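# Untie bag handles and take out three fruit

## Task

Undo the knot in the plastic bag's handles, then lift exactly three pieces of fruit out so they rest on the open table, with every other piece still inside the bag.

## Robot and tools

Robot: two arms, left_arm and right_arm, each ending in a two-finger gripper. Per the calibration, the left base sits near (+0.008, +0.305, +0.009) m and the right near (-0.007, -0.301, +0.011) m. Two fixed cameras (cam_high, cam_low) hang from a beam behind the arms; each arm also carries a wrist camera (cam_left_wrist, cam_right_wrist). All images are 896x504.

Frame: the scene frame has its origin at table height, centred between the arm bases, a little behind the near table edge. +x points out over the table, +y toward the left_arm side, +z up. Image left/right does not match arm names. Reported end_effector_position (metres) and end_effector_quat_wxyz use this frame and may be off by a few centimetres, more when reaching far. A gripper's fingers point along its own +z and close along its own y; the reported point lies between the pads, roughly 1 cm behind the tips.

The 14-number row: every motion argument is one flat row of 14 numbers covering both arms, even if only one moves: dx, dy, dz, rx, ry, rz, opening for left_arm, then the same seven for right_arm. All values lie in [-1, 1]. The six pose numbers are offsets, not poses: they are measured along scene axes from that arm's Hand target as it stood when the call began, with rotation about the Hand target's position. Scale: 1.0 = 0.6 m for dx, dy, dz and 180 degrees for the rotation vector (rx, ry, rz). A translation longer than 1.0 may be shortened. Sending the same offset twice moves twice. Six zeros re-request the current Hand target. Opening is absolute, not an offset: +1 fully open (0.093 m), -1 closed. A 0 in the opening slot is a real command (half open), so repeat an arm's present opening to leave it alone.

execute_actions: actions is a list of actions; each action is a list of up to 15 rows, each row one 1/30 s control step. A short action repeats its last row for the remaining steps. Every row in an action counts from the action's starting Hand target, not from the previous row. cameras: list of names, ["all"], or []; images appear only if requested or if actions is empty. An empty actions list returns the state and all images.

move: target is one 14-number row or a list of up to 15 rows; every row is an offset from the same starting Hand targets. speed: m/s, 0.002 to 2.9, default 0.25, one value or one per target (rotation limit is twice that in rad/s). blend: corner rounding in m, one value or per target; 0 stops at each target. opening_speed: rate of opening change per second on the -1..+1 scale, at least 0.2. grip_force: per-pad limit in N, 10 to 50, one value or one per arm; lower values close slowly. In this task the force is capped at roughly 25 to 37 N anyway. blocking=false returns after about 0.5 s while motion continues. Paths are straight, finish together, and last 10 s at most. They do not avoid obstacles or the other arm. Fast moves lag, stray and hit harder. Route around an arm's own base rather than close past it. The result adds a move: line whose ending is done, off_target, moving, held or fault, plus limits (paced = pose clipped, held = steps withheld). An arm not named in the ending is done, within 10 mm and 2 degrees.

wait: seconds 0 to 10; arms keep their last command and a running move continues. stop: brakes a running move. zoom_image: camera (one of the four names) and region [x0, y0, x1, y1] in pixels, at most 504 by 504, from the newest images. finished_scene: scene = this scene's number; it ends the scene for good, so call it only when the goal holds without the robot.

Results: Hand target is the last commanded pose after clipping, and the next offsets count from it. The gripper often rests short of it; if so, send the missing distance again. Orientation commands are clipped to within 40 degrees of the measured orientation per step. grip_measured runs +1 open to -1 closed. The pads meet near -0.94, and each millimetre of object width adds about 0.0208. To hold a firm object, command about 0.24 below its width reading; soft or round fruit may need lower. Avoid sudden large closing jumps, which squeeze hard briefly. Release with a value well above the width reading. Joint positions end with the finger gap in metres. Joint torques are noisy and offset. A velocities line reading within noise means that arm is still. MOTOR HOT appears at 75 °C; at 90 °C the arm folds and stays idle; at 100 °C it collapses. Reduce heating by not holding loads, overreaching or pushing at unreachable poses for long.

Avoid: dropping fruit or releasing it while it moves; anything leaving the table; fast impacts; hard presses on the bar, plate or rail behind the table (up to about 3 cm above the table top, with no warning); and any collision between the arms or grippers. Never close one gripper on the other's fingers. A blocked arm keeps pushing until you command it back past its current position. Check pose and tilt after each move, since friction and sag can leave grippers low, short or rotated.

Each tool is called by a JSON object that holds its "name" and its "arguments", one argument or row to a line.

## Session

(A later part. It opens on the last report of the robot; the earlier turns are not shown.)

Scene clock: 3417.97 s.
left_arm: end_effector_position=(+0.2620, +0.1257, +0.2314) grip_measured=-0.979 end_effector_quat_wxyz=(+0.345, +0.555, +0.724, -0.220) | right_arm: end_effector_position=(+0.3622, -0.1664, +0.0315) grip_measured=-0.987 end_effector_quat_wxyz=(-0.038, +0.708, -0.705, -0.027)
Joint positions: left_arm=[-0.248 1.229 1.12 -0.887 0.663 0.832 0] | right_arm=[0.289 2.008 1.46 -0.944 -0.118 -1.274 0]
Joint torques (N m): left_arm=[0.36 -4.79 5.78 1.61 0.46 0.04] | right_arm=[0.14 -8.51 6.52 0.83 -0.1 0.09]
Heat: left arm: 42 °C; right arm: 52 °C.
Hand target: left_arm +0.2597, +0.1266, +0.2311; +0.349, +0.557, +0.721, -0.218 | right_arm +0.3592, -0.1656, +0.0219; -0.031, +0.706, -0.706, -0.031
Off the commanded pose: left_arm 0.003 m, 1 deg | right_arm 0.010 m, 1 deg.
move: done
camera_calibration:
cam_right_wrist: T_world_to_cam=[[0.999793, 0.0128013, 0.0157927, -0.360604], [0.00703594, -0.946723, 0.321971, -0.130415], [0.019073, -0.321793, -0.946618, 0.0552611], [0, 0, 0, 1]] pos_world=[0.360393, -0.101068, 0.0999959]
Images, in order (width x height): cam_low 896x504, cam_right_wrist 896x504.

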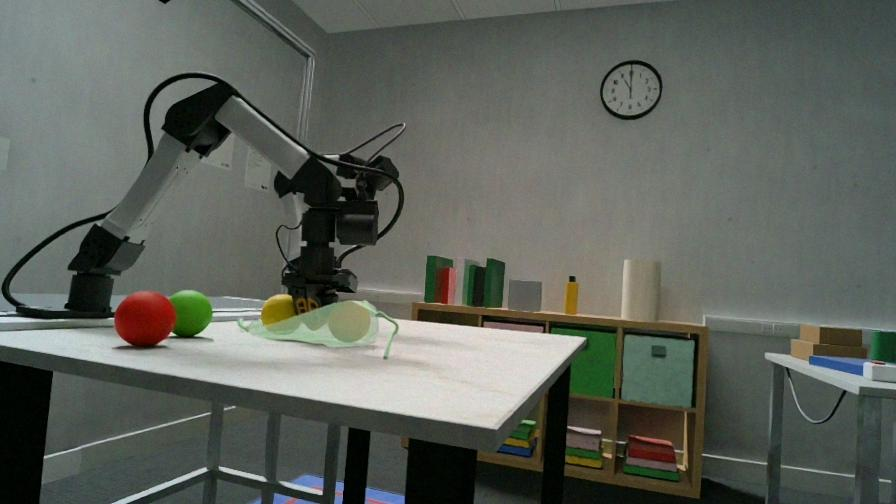

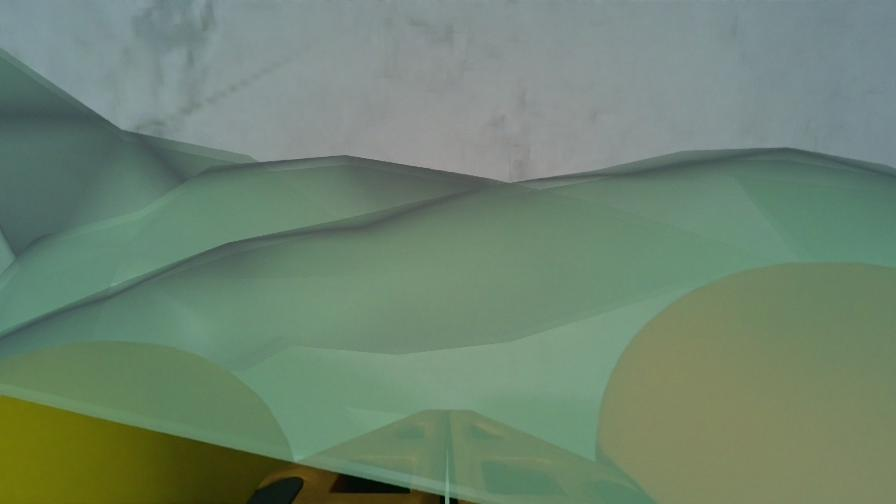

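{"name": "move", "arguments": {
  "target": [
    [0,0,0,0,0,0,-1, 0,-0.07,0,0,0,0,-1]
  ],
  "speed": 0.05,
  "cameras": ["cam_right_wrist","cam_low"]
}}

{"name": "zoom_image", "arguments": {
  "camera": "cam_low",
  "region": [220, 220, 440, 380]
}}

Scene clock: 3434.27 s.
left_arm: end_effector_position=(+0.2620, +0.1257, +0.2314) grip_measured=-0.979 end_effector_quat_wxyz=(+0.345, +0.555, +0.724, -0.220) | right_arm: end_effector_position=(+0.3597, -0.2051, +0.0205) grip_measured=-0.987 end_effector_quat_wxyz=(-0.025, +0.706, -0.707, -0.032)
Joint positions: left_arm=[-0.248 1.229 1.12 -0.887 0.663 0.832 0] | right_arm=[0.194 2.008 1.409 -0.931 -0.118 -1.366 0]
Joint torques (N m): left_arm=[0.38 -4.85 5.79 1.59 0.46 0.02] | right_arm=[-0.73 -11.23 6.3 0.68 -0.19 -0.09]
Heat: left arm: 42 °C; right arm: 52 °C.
Hand target: left_arm +0.2597, +0.1266, +0.2311; +0.349, +0.557, +0.721, -0.218 | right_arm +0.3592, -0.2076, +0.0219; -0.031, +0.706, -0.706, -0.031
Off the commanded pose: left_arm 0.003 m, 1 deg | right_arm 0.003 m, 1 deg.
move: done
camera_calibration:
cam_right_wrist: T_world_to_cam=[[0.999918, 0.00896747, -0.00914467, -0.357793], [0.0115026, -0.942771, 0.333242, -0.164556], [-0.005633, -0.333319, -0.942797, 0.0388664], [0, 0, 0, 1]] pos_world=[0.359875, -0.138975, 0.088208]
Images, in order (width x height): cam_low 896x504, cam_right_wrist 896x504.

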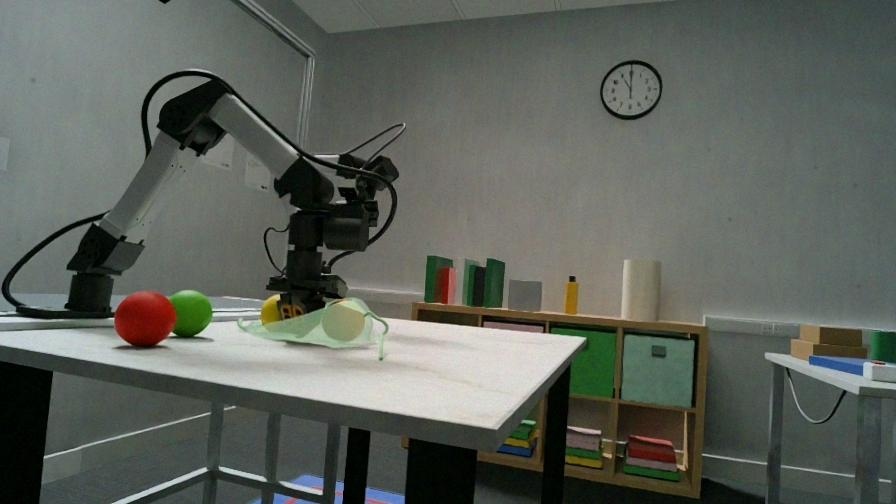

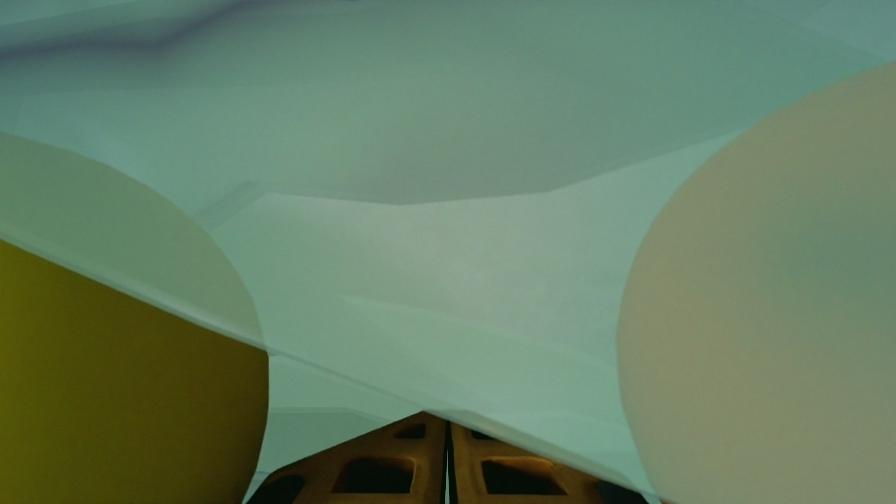

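Scaled by 2.291 from the camera's 896x504 image, which has a finer 1280x720 frame.

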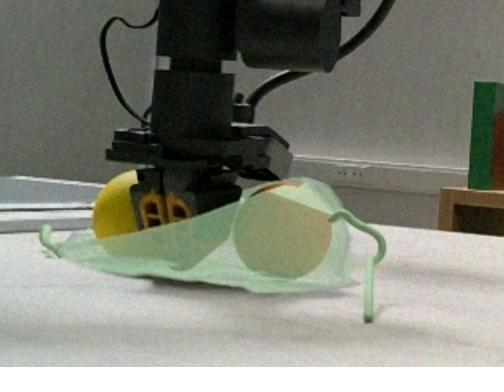

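{"name": "move", "arguments": {
  "target": [
    [0,0,0,0,0,0,-1, 0,0.0,0.2,0,0,0,-1],
    [0,0,0,0,0,0,-1, -0.05,-0.03,0.26,0,0,0,0.85]
  ],
  "speed": 0.1,
  "blend": 0.01,
  "cameras": ["cam_right_wrist","cam_low","cam_left_wrist"]
}}

{"name": "zoom_image", "arguments": {
  "camera": "cam_low",
  "region": [220, 220, 440, 380]
}}

{"name": "zoom_image", "arguments": {
  "camera": "cam_right_wrist",
  "region": [280, 0, 720, 280]
}}

Scene clock: 3448.43 s.
left_arm: end_effector_position=(+0.2620, +0.1257, +0.2314) grip_measured=-0.979 end_effector_quat_wxyz=(+0.345, +0.555, +0.724, -0.220) | right_arm: end_effector_position=(+0.3292, -0.2239, +0.1605) grip_measured=+0.849 end_effector_quat_wxyz=(-0.014, +0.706, -0.707, -0.039)
Joint positions: left_arm=[-0.248 1.229 1.12 -0.887 0.663 0.832 0] | right_arm=[0.143 1.826 1.72 -1.455 -0.118 -1.421 0.086]
Joint torques (N m): left_arm=[0.42 -4.83 5.83 1.62 0.47 0.03] | right_arm=[-1.05 -11.26 11.21 0.14 -0.21 -0.09]
Heat: left arm: 42 °C; right arm: 52 °C.
Hand target: left_arm +0.2597, +0.1266, +0.2311; +0.349, +0.557, +0.721, -0.218 | right_arm +0.3292, -0.2256, +0.1779; -0.031, +0.706, -0.706, -0.031
Off the commanded pose: left_arm 0.003 m, 1 deg | right_arm 0.017 m, 2 deg.
move: off_target (right_arm); target 2's new opening was sent with right_arm's hand 0.017 m and 2 deg from that target
camera_calibration:
cam_left_wrist: T_world_to_cam=[[-0.957934, -0.279543, -0.0649411, 0.300389], [-0.231896, 0.887281, -0.398693, 0.0811462], [0.169073, -0.366862, -0.914782, 0.30254], [0, 0, 0, 1]] pos_world=[0.255419, 0.122963, 0.328619]
cam_right_wrist: T_world_to_cam=[[0.999357, 0.0102459, -0.0343471, -0.321415], [0.0212728, -0.940795, 0.338307, -0.232173], [-0.0288474, -0.33882, -0.940409, 0.170464], [0, 0, 0, 1]] pos_world=[0.331065, -0.157377, 0.227812]
Images, in order (width x height): cam_low 896x504, cam_left_wrist 896x504, cam_right_wrist 896x504.

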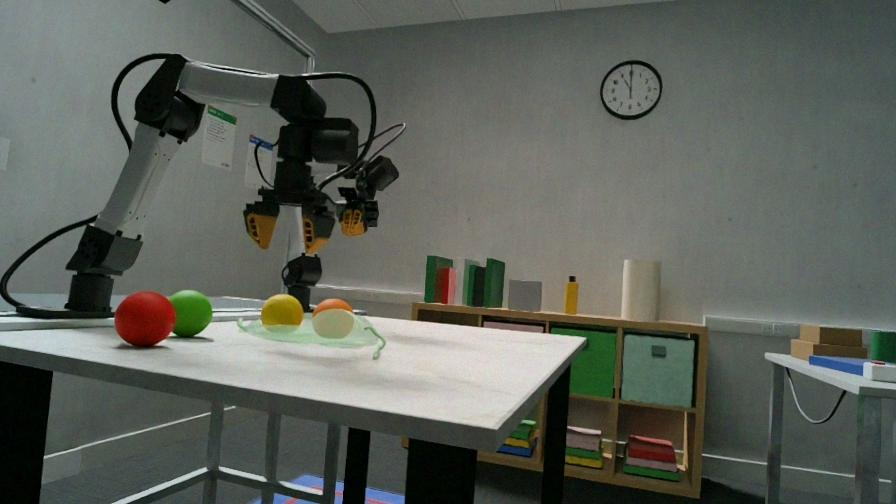

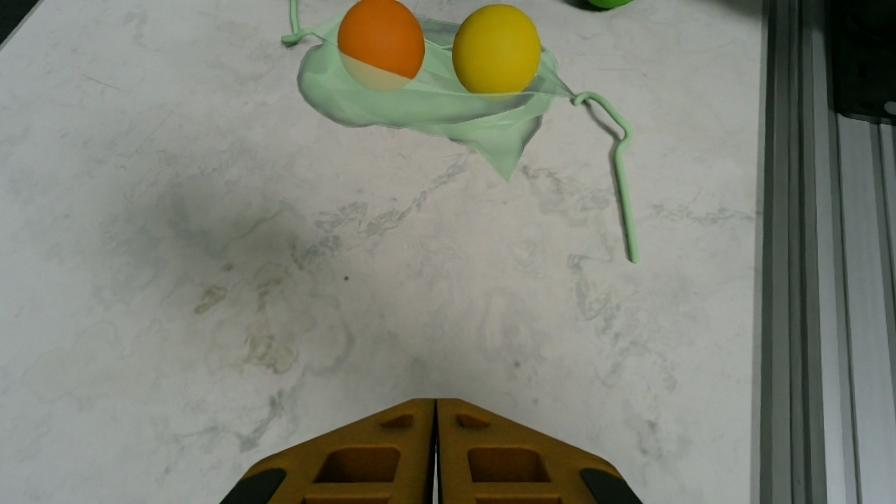

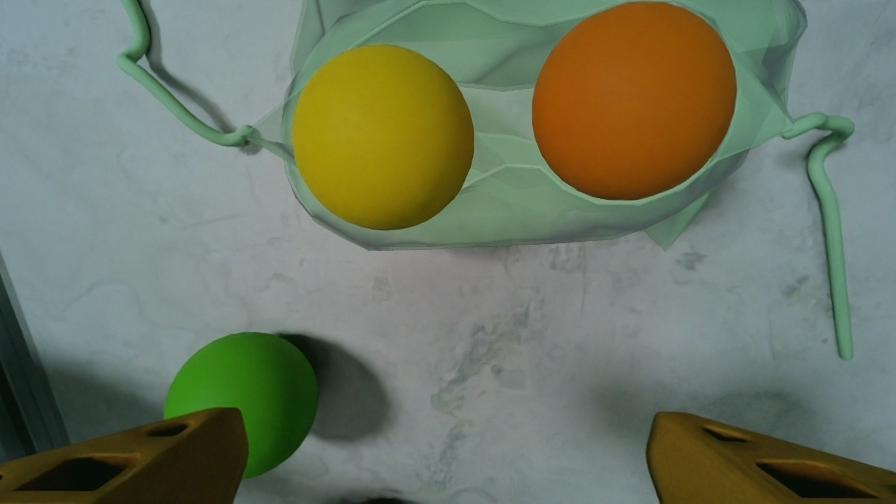

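Scaled by 2.291 from the camera's 896x504 image, which has a finer 1280x720 frame.

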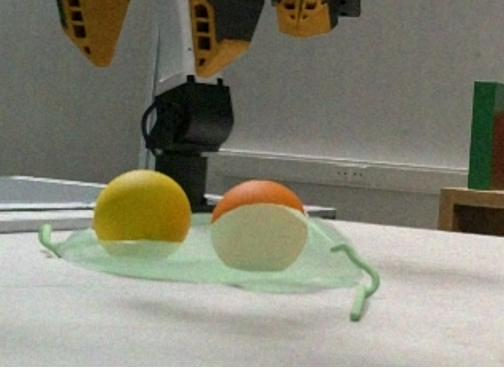

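Scaled by 1.145 from the camera's 896x504 image, which has a finer 1280x720 frame.

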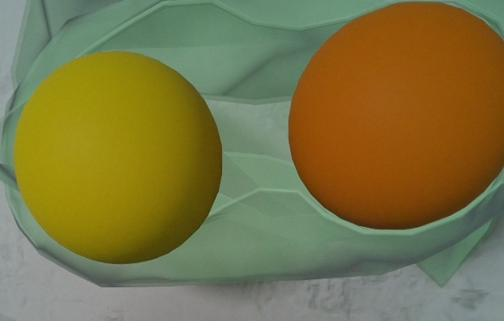

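{"name": "move", "arguments": {
  "target": [
    [0,0,0,0,0,0,-1, -0.052,0.084,0,0,0,-0.3,0.85],
    [0,0,0,0,0,0,-1, -0.052,0.084,-0.03,0,0,-0.583,0.85]
  ],
  "speed": 0.3,
  "blend": 0.02,
  "cameras": ["cam_right_wrist","cam_low"]
}}

Scene clock: 3476.50 s.
left_arm: end_effector_position=(+0.2620, +0.1257, +0.2314) grip_measured=-0.979 end_effector_quat_wxyz=(+0.345, +0.555, +0.724, -0.220) | right_arm: end_effector_position=(+0.2992, -0.1737, +0.1565) grip_measured=+0.849 end_effector_quat_wxyz=(+0.031, +0.128, +0.991, -0.004)
Joint positions: left_arm=[-0.248 1.229 1.12 -0.887 0.663 0.832 0] | right_arm=[0.377 1.694 1.553 -1.339 0.008 0.642 0.086]
Joint torques (N m): left_arm=[0.36 -4.83 5.78 1.59 0.45 0.04] | right_arm=[0.28 -9.87 6.72 0.86 0.23 0.1]
Heat: left arm: 42 °C; right arm: 56 °C.
Hand target: left_arm +0.2597, +0.1266, +0.2311; +0.349, +0.557, +0.721, -0.218 | right_arm +0.2979, -0.1752, +0.1598; +0.043, +0.130, +0.991, -0.006
Off the commanded pose: left_arm 0.003 m, 1 deg | right_arm 0.004 m, 1 deg.
move: done
camera_calibration:
cam_right_wrist: T_world_to_cam=[[-0.244283, -0.969703, 0.00121501, -0.0956872], [-0.908233, 0.229237, 0.350092, 0.296589], [-0.339763, 0.0844181, -0.936715, 0.348827], [0, 0, 0, 1]] pos_world=[0.364516, -0.190225, 0.223034]
Images, in order (width x height): cam_low 896x504, cam_right_wrist 896x504.

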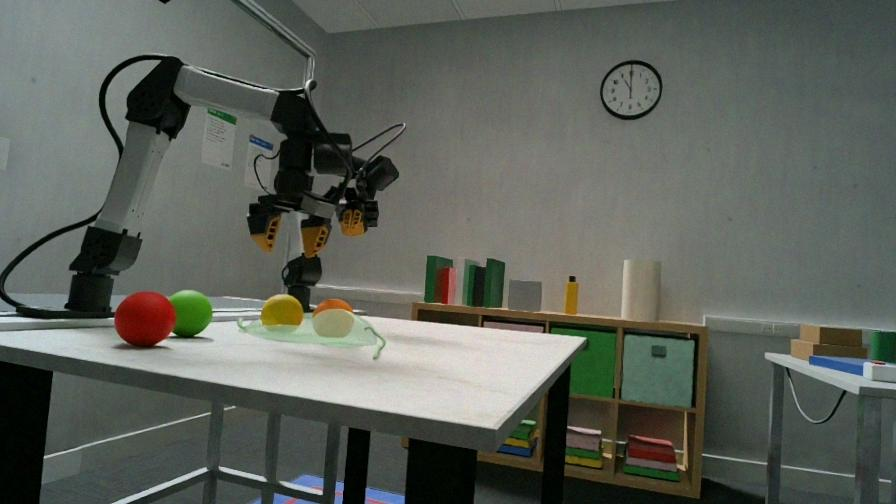

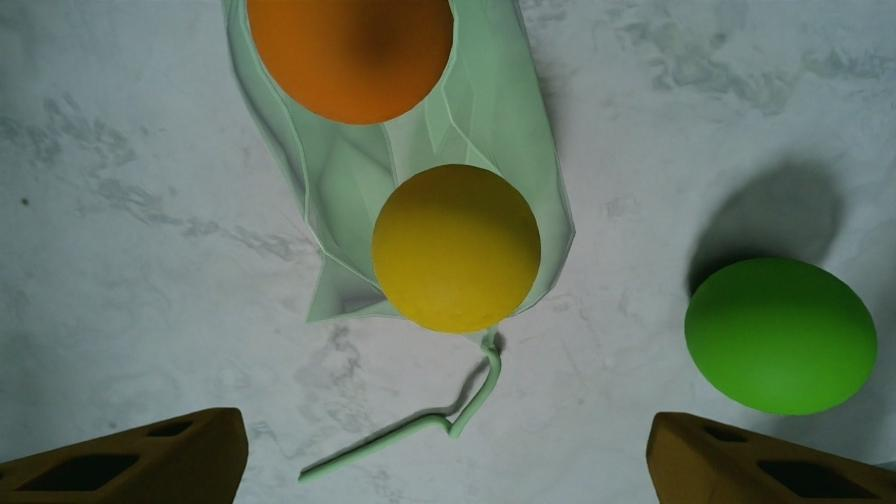

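{"name": "move", "arguments": {
  "target": [0,0,0,0,0,0,-1, -0.0015,-0.008,-0.15,0,0,0,0.85],
  "speed": 0.1,
  "cameras": ["cam_right_wrist","cam_low"]
}}

{"name": "zoom_image", "arguments": {
  "camera": "cam_low",
  "region": [220, 220, 440, 380]
}}

Scene clock: 3498.30 s.
left_arm: end_effector_position=(+0.2620, +0.1257, +0.2314) grip_measured=-0.979 end_effector_quat_wxyz=(+0.345, +0.555, +0.724, -0.220) | right_arm: end_effector_position=(+0.2981, -0.1768, +0.0751) grip_measured=+0.849 end_effector_quat_wxyz=(+0.043, +0.128, +0.991, +0.003)
Joint positions: left_arm=[-0.248 1.229 1.12 -0.887 0.663 0.832 0] | right_arm=[0.377 1.693 1.223 -0.983 0.008 0.643 0.086]
Joint torques (N m): left_arm=[0.4 -4.85 5.81 1.6 0.47 0.03] | right_arm=[-0.05 -7.08 6.78 0.94 0.23 0.05]
Heat: left arm: 42 °C; right arm: 53 °C.
Hand target: left_arm +0.2597, +0.1266, +0.2311; +0.349, +0.557, +0.721, -0.218 | right_arm +0.2971, -0.1799, +0.0698; +0.043, +0.130, +0.991, -0.006
Off the commanded pose: left_arm 0.003 m, 1 deg | right_arm 0.006 m, 1 deg.
move: done
camera_calibration:
cam_right_wrist: T_world_to_cam=[[-0.243943, -0.969665, -0.0155451, -0.0976913], [-0.917161, 0.225466, 0.328606, 0.32836], [-0.315132, 0.0944183, -0.944339, 0.26751], [0, 0, 0, 1]] pos_world=[0.361629, -0.19402, 0.1432]
Images, in order (width x height): cam_low 896x504, cam_right_wrist 896x504.

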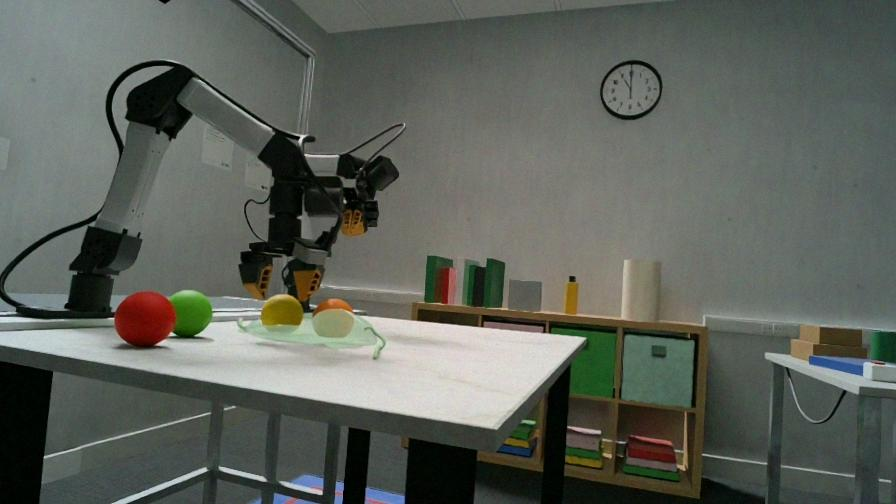

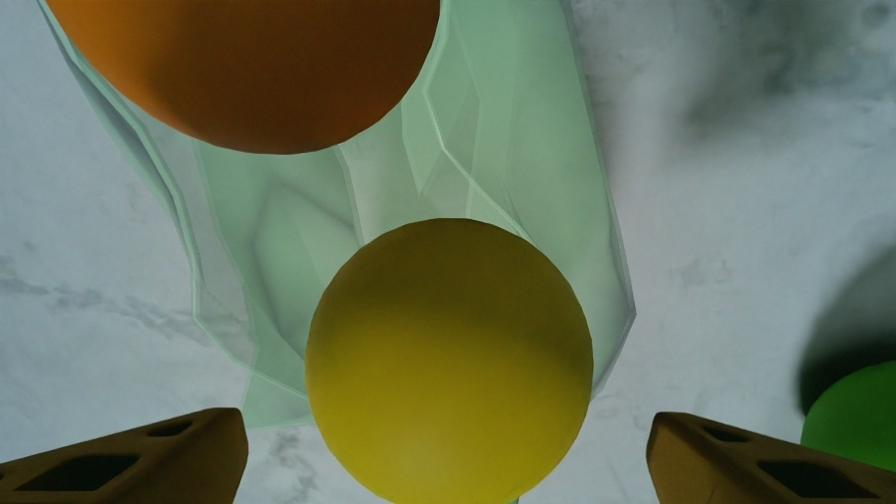

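Scaled by 2.291 from the camera's 896x504 image, which has a finer 1280x720 frame.

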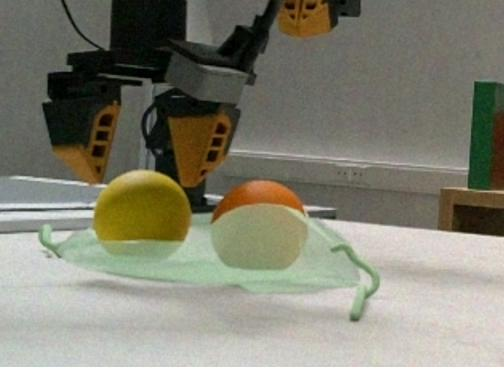

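{"name": "move", "arguments": {
  "target": [0,0,0,0,0,0,-1, -0.003,0.0,0,0,0,-0.111,0.85],
  "speed": 0.2,
  "cameras": ["cam_right_wrist"]
}}

Scene clock: 3514.43 s.
left_arm: end_effector_position=(+0.2620, +0.1257, +0.2314) grip_measured=-0.979 end_effector_quat_wxyz=(+0.345, +0.555, +0.724, -0.220) | right_arm: end_effector_position=(+0.2984, -0.1773, +0.0752) grip_measured=+0.849 end_effector_quat_wxyz=(+0.049, +0.297, +0.954, +0.002)
Joint positions: left_arm=[-0.248 1.229 1.12 -0.887 0.663 0.832 0] | right_arm=[0.386 1.693 1.223 -0.982 0.029 0.999 0.086]
Joint torques (N m): left_arm=[0.35 -4.83 5.79 1.6 0.45 0.04] | right_arm=[0.14 -5.75 8.39 0.59 0.26 0.11]
Heat: left arm: 42 °C; right arm: 51 °C.
Hand target: left_arm +0.2597, +0.1266, +0.2311; +0.349, +0.557, +0.721, -0.218 | right_arm +0.2953, -0.1800, +0.0698; +0.042, +0.300, +0.953, -0.013
Off the commanded pose: left_arm 0.003 m, 1 deg | right_arm 0.007 m, 2 deg.
move: done
camera_calibration:
cam_right_wrist: T_world_to_cam=[[-0.559077, -0.828465, -0.0328439, 0.0222806], [-0.790641, 0.520788, 0.321973, 0.343889], [-0.249639, 0.205975, -0.946179, 0.268109], [0, 0, 0, 1]] pos_world=[0.35128, -0.215858, 0.143688]
Images, in order (width x height): cam_right_wrist 896x504.

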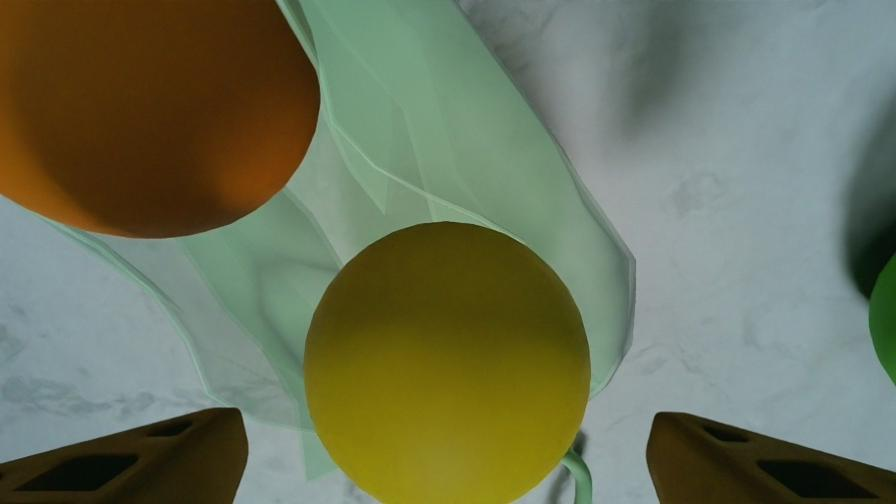

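{"name": "move", "arguments": {
  "target": [0,0,0,0,0,0,-1, -0.002,0.003,-0.06,0,0,0,0.85],
  "speed": 0.06,
  "cameras": ["cam_right_wrist","cam_low"]
}}

{"name": "zoom_image", "arguments": {
  "camera": "cam_low",
  "region": [220, 220, 440, 380]
}}

Scene clock: 3526.57 s.
left_arm: end_effector_position=(+0.2620, +0.1257, +0.2314) grip_measured=-0.979 end_effector_quat_wxyz=(+0.345, +0.555, +0.724, -0.220) | right_arm: end_effector_position=(+0.2966, -0.1757, +0.0410) grip_measured=+0.849 end_effector_quat_wxyz=(+0.043, +0.298, +0.954, -0.003)
Joint positions: left_arm=[-0.248 1.229 1.12 -0.887 0.663 0.832 0] | right_arm=[0.396 1.746 1.145 -0.868 0.03 1.01 0.086]
Joint torques (N m): left_arm=[0.39 -4.82 5.78 1.59 0.46 0.05] | right_arm=[0.1 -6.54 6.46 0.86 0.26 0.06]
Heat: left arm: 42 °C; right arm: 51 °C.
Hand target: left_arm +0.2597, +0.1266, +0.2311; +0.349, +0.557, +0.721, -0.218 | right_arm +0.2941, -0.1782, +0.0338; +0.041, +0.300, +0.953, -0.013
Off the commanded pose: left_arm 0.003 m, 1 deg | right_arm 0.008 m, 1 deg.
move: done
camera_calibration:
cam_right_wrist: T_world_to_cam=[[-0.560218, -0.828112, -0.0196433, 0.021324], [-0.785305, 0.523416, 0.330653, 0.351078], [-0.263536, 0.200664, -0.943548, 0.238005], [0, 0, 0, 1]] pos_world=[0.350373, -0.21386, 0.108903]
Images, in order (width x height): cam_low 896x504, cam_right_wrist 896x504.

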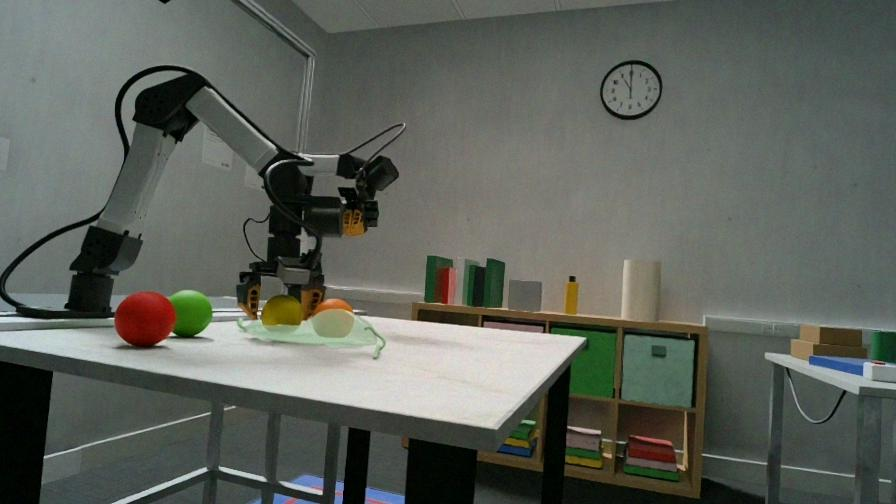

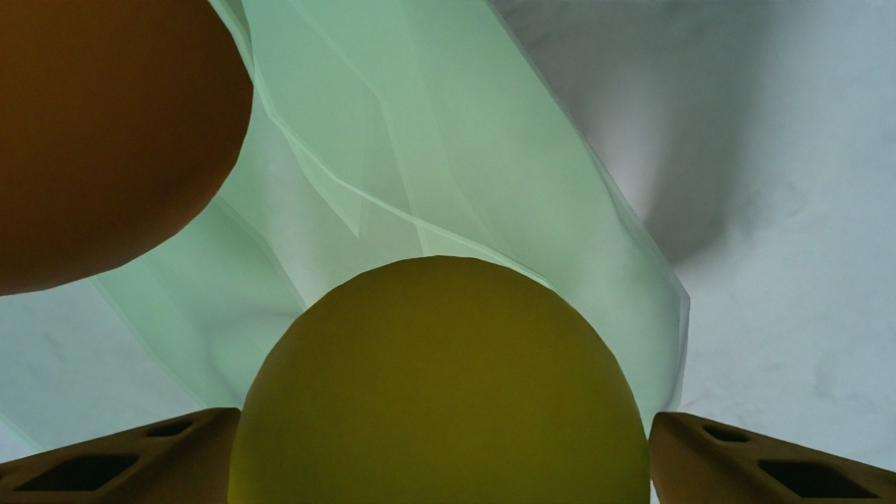

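Scaled by 2.291 from the camera's 896x504 image, which has a finer 1280x720 frame.

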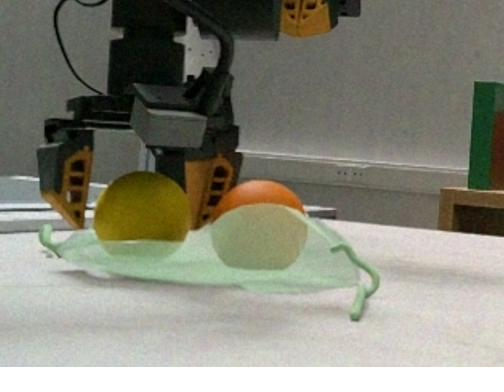

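{"name": "move", "arguments": {
  "target": [0,0,0,0,0,0,-1, 0.0,0.0,0,0,0,0,0.25],
  "speed": 0.06,
  "opening_speed": 0.3,
  "cameras": ["cam_right_wrist","cam_low"]
}}

{"name": "zoom_image", "arguments": {
  "camera": "cam_low",
  "region": [220, 220, 440, 380]
}}

Scene clock: 3534.87 s.
left_arm: end_effector_position=(+0.2620, +0.1257, +0.2314) grip_measured=-0.979 end_effector_quat_wxyz=(+0.345, +0.555, +0.724, -0.220) | right_arm: end_effector_position=(+0.2968, -0.1756, +0.0410) grip_measured=+0.331 end_effector_quat_wxyz=(+0.043, +0.298, +0.954, -0.002)
Joint positions: left_arm=[-0.248 1.229 1.12 -0.887 0.663 0.832 0] | right_arm=[0.396 1.746 1.145 -0.866 0.03 1.01 0.061]
Joint torques (N m): left_arm=[0.44 -4.85 5.78 1.61 0.47 0.02] | right_arm=[0.29 -6.56 6.41 0.83 0.24 0.08]
Heat: left arm: 42 °C; right arm: 51 °C.
Hand target: left_arm +0.2597, +0.1266, +0.2311; +0.349, +0.557, +0.721, -0.218 | right_arm +0.2941, -0.1782, +0.0338; +0.042, +0.300, +0.953, -0.013
Off the commanded pose: left_arm 0.003 m, 1 deg | right_arm 0.008 m, 1 deg.
move: done
camera_calibration:
cam_right_wrist: T_world_to_cam=[[-0.560457, -0.827927, -0.0206251, 0.02175], [-0.785503, 0.523517, 0.330022, 0.351344], [-0.262436, 0.201164, -0.943748, 0.23778], [0, 0, 0, 1]] pos_world=[0.350573, -0.21376, 0.108902]
Images, in order (width x height): cam_low 896x504, cam_right_wrist 896x504.

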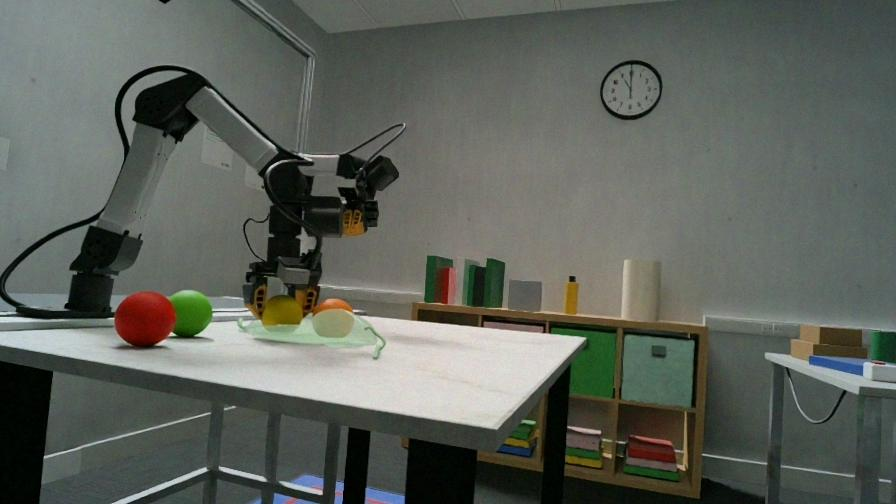

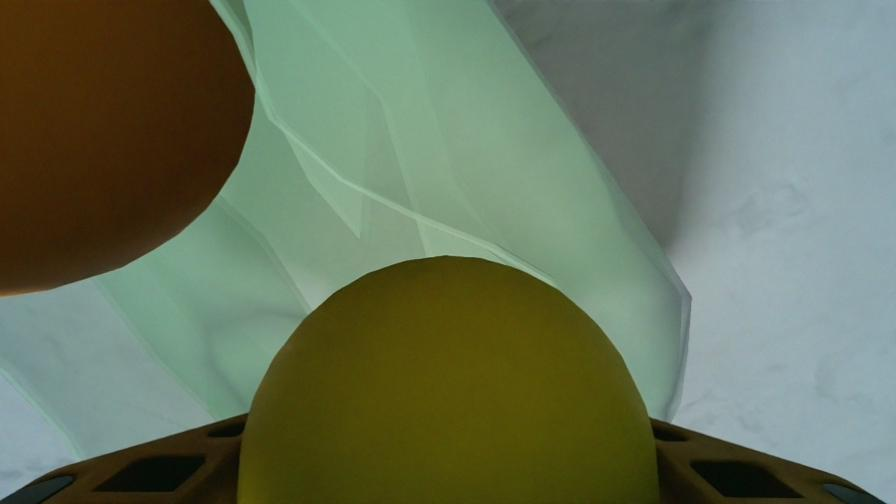

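Scaled by 2.291 from the camera's 896x504 image, which has a finer 1280x720 frame.

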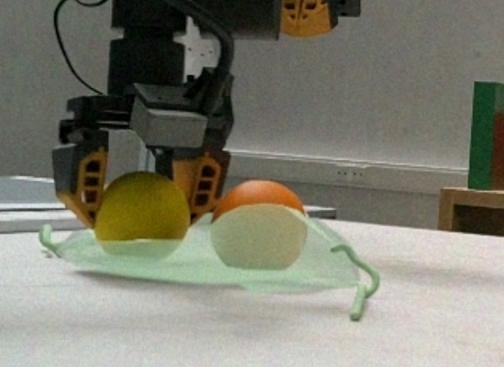

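Held. Lift slowly.

{"name": "move", "arguments": {
  "target": [0,0,0,0,0,0,-1, 0.0,0.0,0.17,0,0,0,0.25],
  "speed": 0.06,
  "cameras": ["cam_right_wrist","cam_low","cam_high"]
}}

{"name": "zoom_image", "arguments": {
  "camera": "cam_low",
  "region": [220, 220, 440, 380]
}}

Scene clock: 3542.27 s.
left_arm: end_effector_position=(+0.2620, +0.1257, +0.2314) grip_measured=-0.979 end_effector_quat_wxyz=(+0.345, +0.555, +0.724, -0.220) | right_arm: end_effector_position=(+0.2906, -0.1758, +0.1176) grip_measured=+0.331 end_effector_quat_wxyz=(+0.022, +0.298, +0.954, -0.020)
Joint positions: left_arm=[-0.248 1.229 1.12 -0.887 0.663 0.832 0] | right_arm=[0.396 1.702 1.408 -1.228 0.03 1.01 0.061]
Joint torques (N m): left_arm=[0.39 -4.85 5.82 1.59 0.45 0.04] | right_arm=[-0.54 -10.7 11.43 0.27 0.24 -0.02]
Heat: left arm: 42 °C; right arm: 51 °C.
Hand target: left_arm +0.2597, +0.1266, +0.2311; +0.349, +0.557, +0.721, -0.218 | right_arm +0.2941, -0.1782, +0.1359; +0.042, +0.300, +0.953, -0.013
Off the commanded pose: left_arm 0.003 m, 1 deg | right_arm 0.019 m, 2 deg.
move: off_target (right_arm)
camera_calibration:
cam_right_wrist: T_world_to_cam=[[-0.561663, -0.82697, 0.0255989, 0.0146937], [-0.767278, 0.532197, 0.357842, 0.314244], [-0.309549, 0.181345, -0.933431, 0.317513], [0, 0, 0, 1]] pos_world=[0.347651, -0.212668, 0.18355]
Images, in order (width x height): cam_high 896x504, cam_low 896x504, cam_right_wrist 896x504.

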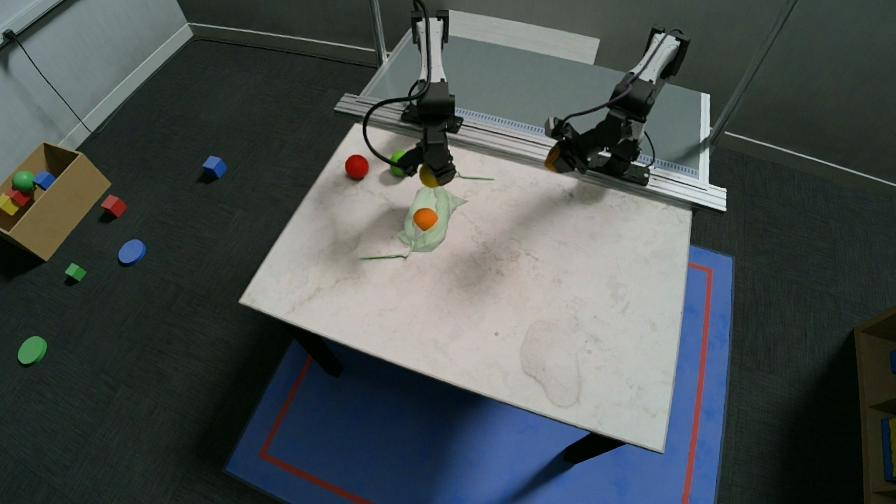

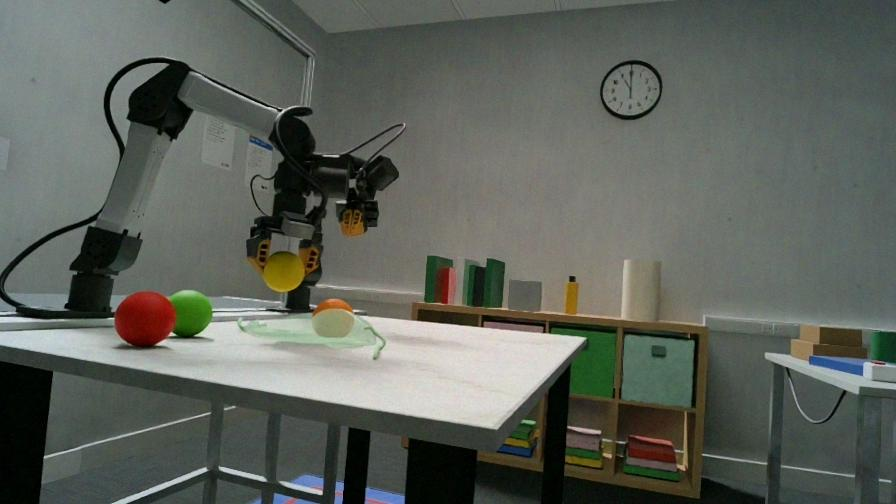

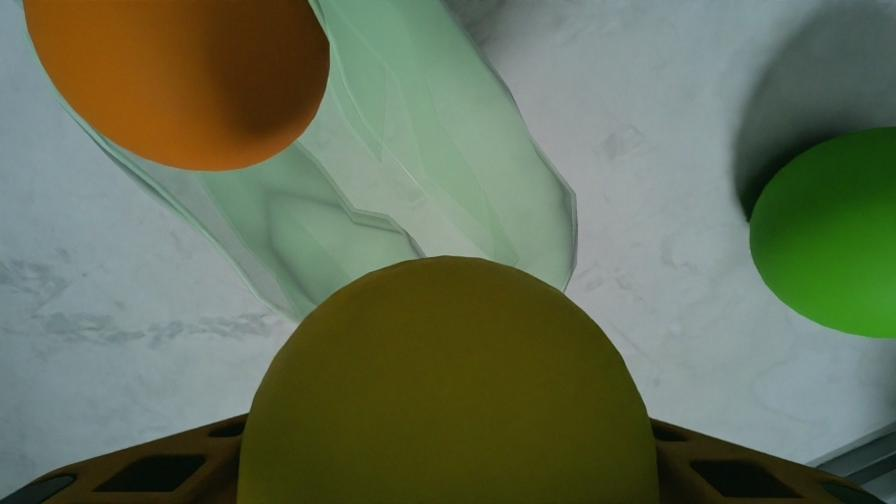

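Scaled by 2.291 from the camera's 896x504 image, which has a finer 1280x720 frame.

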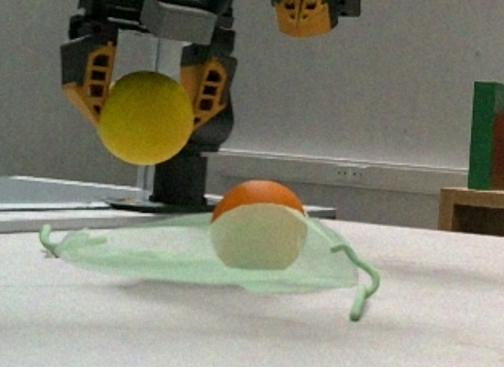

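{"name": "move", "arguments": {
  "target": [
    [0,0,0,0,0,0,-1, 0.0,-0.02,0.06,0,0,0,0.25],
    [0,0,0,0,0,0,-1, 0.16,-0.253,0.04,0,0,0,0.25]
  ],
  "speed": 0.15,
  "blend": 0.02
}}

{"name": "move", "arguments": {
  "target": [0,0,0,0,0,0,-1, 0.0,0.0,-0.17,0,0,0,0.25],
  "speed": 0.08,
  "cameras": ["cam_low","cam_high","cam_right_wrist"]
}}

{"name": "zoom_image", "arguments": {
  "camera": "cam_low",
  "region": [80, 200, 440, 400]
}}

Scene clock: 3563.63 s.
left_arm: end_effector_position=(+0.2620, +0.1257, +0.2314) grip_measured=-0.979 end_effector_quat_wxyz=(+0.345, +0.555, +0.724, -0.220) | right_arm: end_effector_position=(+0.3873, -0.3282, +0.1566) grip_measured=+0.331 end_effector_quat_wxyz=(+0.043, +0.300, +0.953, -0.016)
Joint positions: left_arm=[-0.248 1.229 1.12 -0.887 0.663 0.832 0] | right_arm=[-0.091 1.951 1.859 -1.379 0.006 0.529 0.061]
Joint torques (N m): left_arm=[0.47 -4.82 5.76 1.59 0.47 0.03] | right_arm=[-0.65 -8.44 11.89 0.52 -0.03 -0.06]
Heat: left arm: 42 °C; right arm: 53 °C.
Hand target: left_arm +0.2597, +0.1266, +0.2311; +0.349, +0.557, +0.721, -0.218 | right_arm +0.3901, -0.3298, +0.1599; +0.042, +0.300, +0.953, -0.013
Off the commanded pose: left_arm 0.003 m, 1 deg | right_arm 0.005 m, 0 deg.
move: done; blend cut to 0.0192 m at target 1

Scene clock: 3565.60 s.
left_arm: end_effector_position=(+0.2620, +0.1257, +0.2314) grip_measured=-0.979 end_effector_quat_wxyz=(+0.345, +0.555, +0.724, -0.220) | right_arm: end_effector_position=(+0.3904, -0.3314, +0.0658) grip_measured=+0.331 end_effector_quat_wxyz=(+0.047, +0.299, +0.953, -0.016)
Joint positions: left_arm=[-0.248 1.229 1.12 -0.887 0.663 0.832 0] | right_arm=[-0.088 1.977 1.532 -1.02 0.006 0.529 0.061]
Joint torques (N m): left_arm=[0.47 -4.81 5.81 1.6 0.47 0.04] | right_arm=[-0.03 -8.84 7.02 0.94 -0.04 0.03]
Heat: left arm: 42 °C; right arm: 53 °C.
Hand target: left_arm +0.2597, +0.1266, +0.2311; +0.349, +0.557, +0.721, -0.218 | right_arm +0.3901, -0.3299, +0.0579; +0.042, +0.300, +0.953, -0.013
Off the commanded pose: left_arm 0.003 m, 1 deg | right_arm 0.008 m, 1 deg.
move: done
camera_calibration:
cam_right_wrist: T_world_to_cam=[[-0.562923, -0.826506, 0.00255777, -0.0544937], [-0.783571, 0.53466, 0.316472, 0.502079], [-0.262934, 0.176145, -0.948598, 0.309341], [0, 0, 0, 1]] pos_world=[0.444075, -0.36797, 0.134686]
Images, in order (width x height): cam_high 896x504, cam_low 896x504, cam_right_wrist 896x504.

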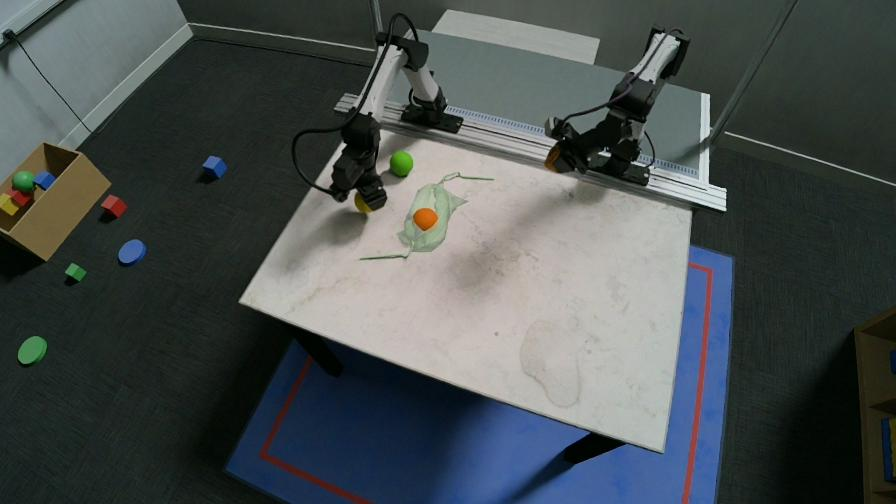

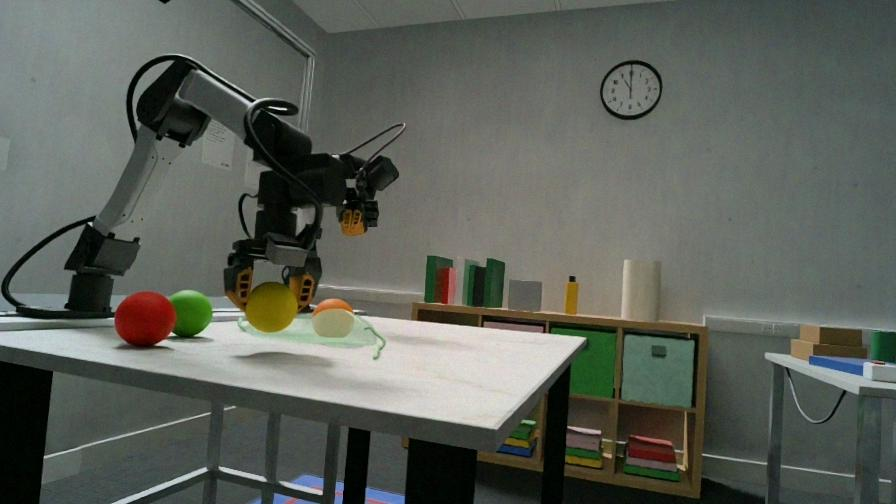

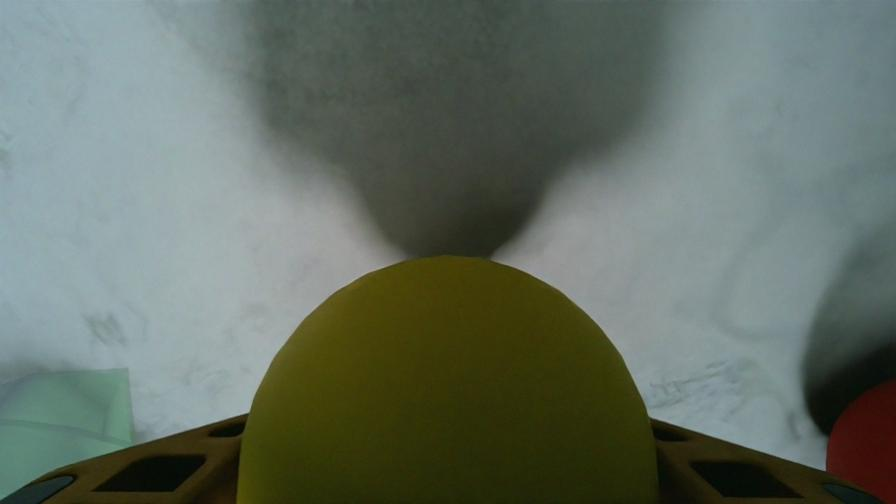

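Scaled by 1.400 from the camera's 896x504 image, which has a finer 1280x720 frame.

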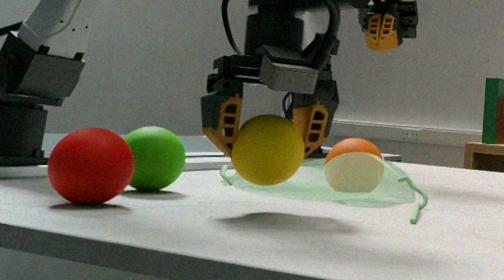

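{"name": "move", "arguments": {
  "target": [0,0,0,0,0,0,-1, 0.0,0.0,-0.0415,0,0,0,0.25],
  "speed": 0.04,
  "cameras": ["cam_low"]
}}

{"name": "zoom_image", "arguments": {
  "camera": "cam_low",
  "region": [180, 240, 380, 380]
}}

Scene clock: 3583.13 s.
left_arm: end_effector_position=(+0.2620, +0.1257, +0.2314) grip_measured=-0.979 end_effector_quat_wxyz=(+0.345, +0.555, +0.724, -0.220) | right_arm: end_effector_position=(+0.3917, -0.3314, +0.0421) grip_measured=+0.331 end_effector_quat_wxyz=(+0.048, +0.297, +0.954, -0.015)
Joint positions: left_arm=[-0.248 1.229 1.12 -0.887 0.663 0.832 0] | right_arm=[-0.085 2.003 1.472 -0.93 0.006 0.529 0.061]
Joint torques (N m): left_arm=[0.35 -4.79 5.81 1.6 0.46 0.03] | right_arm=[-0.03 -8.66 6.74 0.99 -0.02 0.05]
Heat: left arm: 42 °C; right arm: 52 °C.
Hand target: left_arm +0.2597, +0.1266, +0.2311; +0.349, +0.557, +0.721, -0.218 | right_arm +0.3901, -0.3299, +0.0329; +0.042, +0.300, +0.953, -0.013
Off the commanded pose: left_arm 0.003 m, 1 deg | right_arm 0.009 m, 1 deg.
move: done
Images, in order (width x height): cam_low 896x504.

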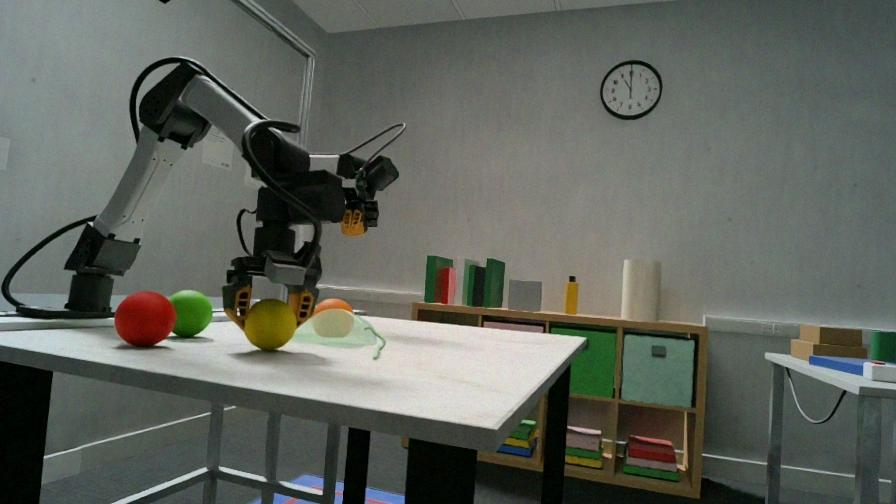

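Scaled by 2.520 from the camera's 896x504 image, which has a finer 1280x720 frame.

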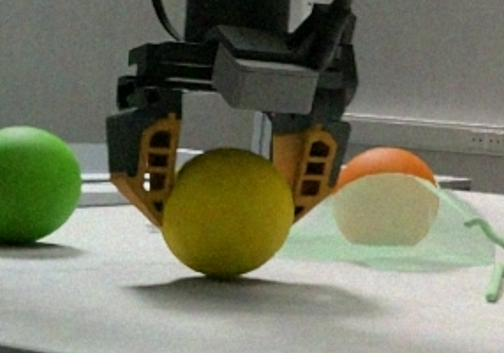

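{"name": "move", "arguments": {
  "target": [0,0,0,0,0,0,-1, 0.0,0.0,-0.007,0,0,0,0.25],
  "speed": 0.02,
  "cameras": ["cam_low"]
}}

{"name": "zoom_image", "arguments": {
  "camera": "cam_low",
  "region": [180, 240, 380, 380]
}}

Scene clock: 3589.67 s.
left_arm: end_effector_position=(+0.2620, +0.1257, +0.2314) grip_measured=-0.979 end_effector_quat_wxyz=(+0.345, +0.555, +0.724, -0.220) | right_arm: end_effector_position=(+0.3930, -0.3315, +0.0405) grip_measured=+0.331 end_effector_quat_wxyz=(+0.052, +0.297, +0.953, -0.014)
Joint positions: left_arm=[-0.248 1.229 1.12 -0.887 0.663 0.832 0] | right_arm=[-0.085 2.003 1.465 -0.915 0.006 0.529 0.061]
Joint torques (N m): left_arm=[0.42 -4.88 5.79 1.59 0.49 0.05] | right_arm=[0.02 -8.38 6.41 0.99 -0.01 0.08]
Heat: left arm: 42 °C; right arm: 52 °C.
Hand target: left_arm +0.2597, +0.1266, +0.2311; +0.349, +0.557, +0.721, -0.218 | right_arm +0.3901, -0.3299, +0.0287; +0.042, +0.300, +0.953, -0.013
Off the commanded pose: left_arm 0.003 m, 1 deg | right_arm 0.012 m, 1 deg.
move: off_target (right_arm)
Images, in order (width x height): cam_low 896x504.

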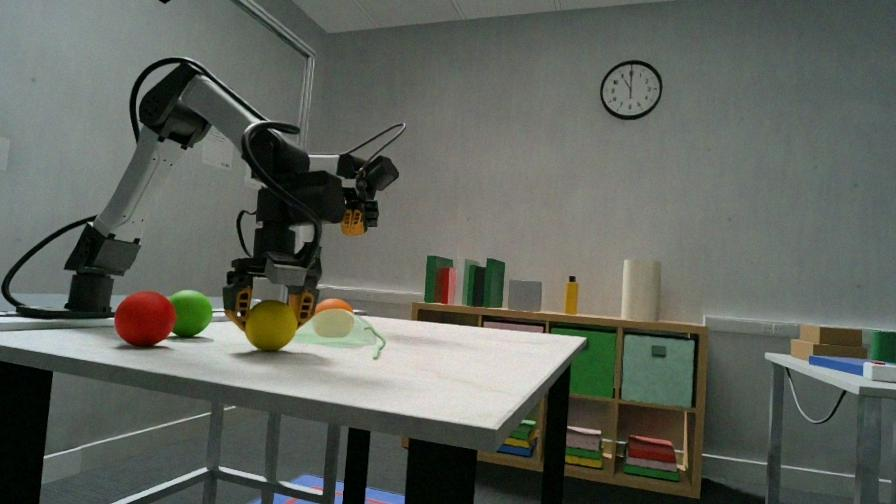

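Scaled by 2.520 from the camera's 896x504 image, which has a finer 1280x720 frame.

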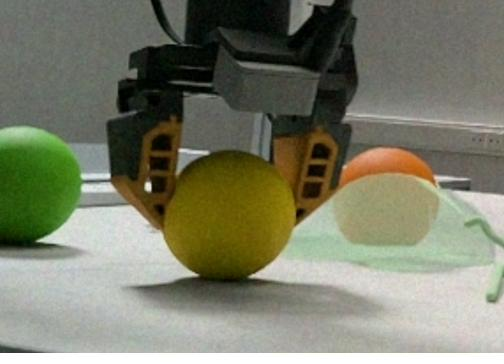

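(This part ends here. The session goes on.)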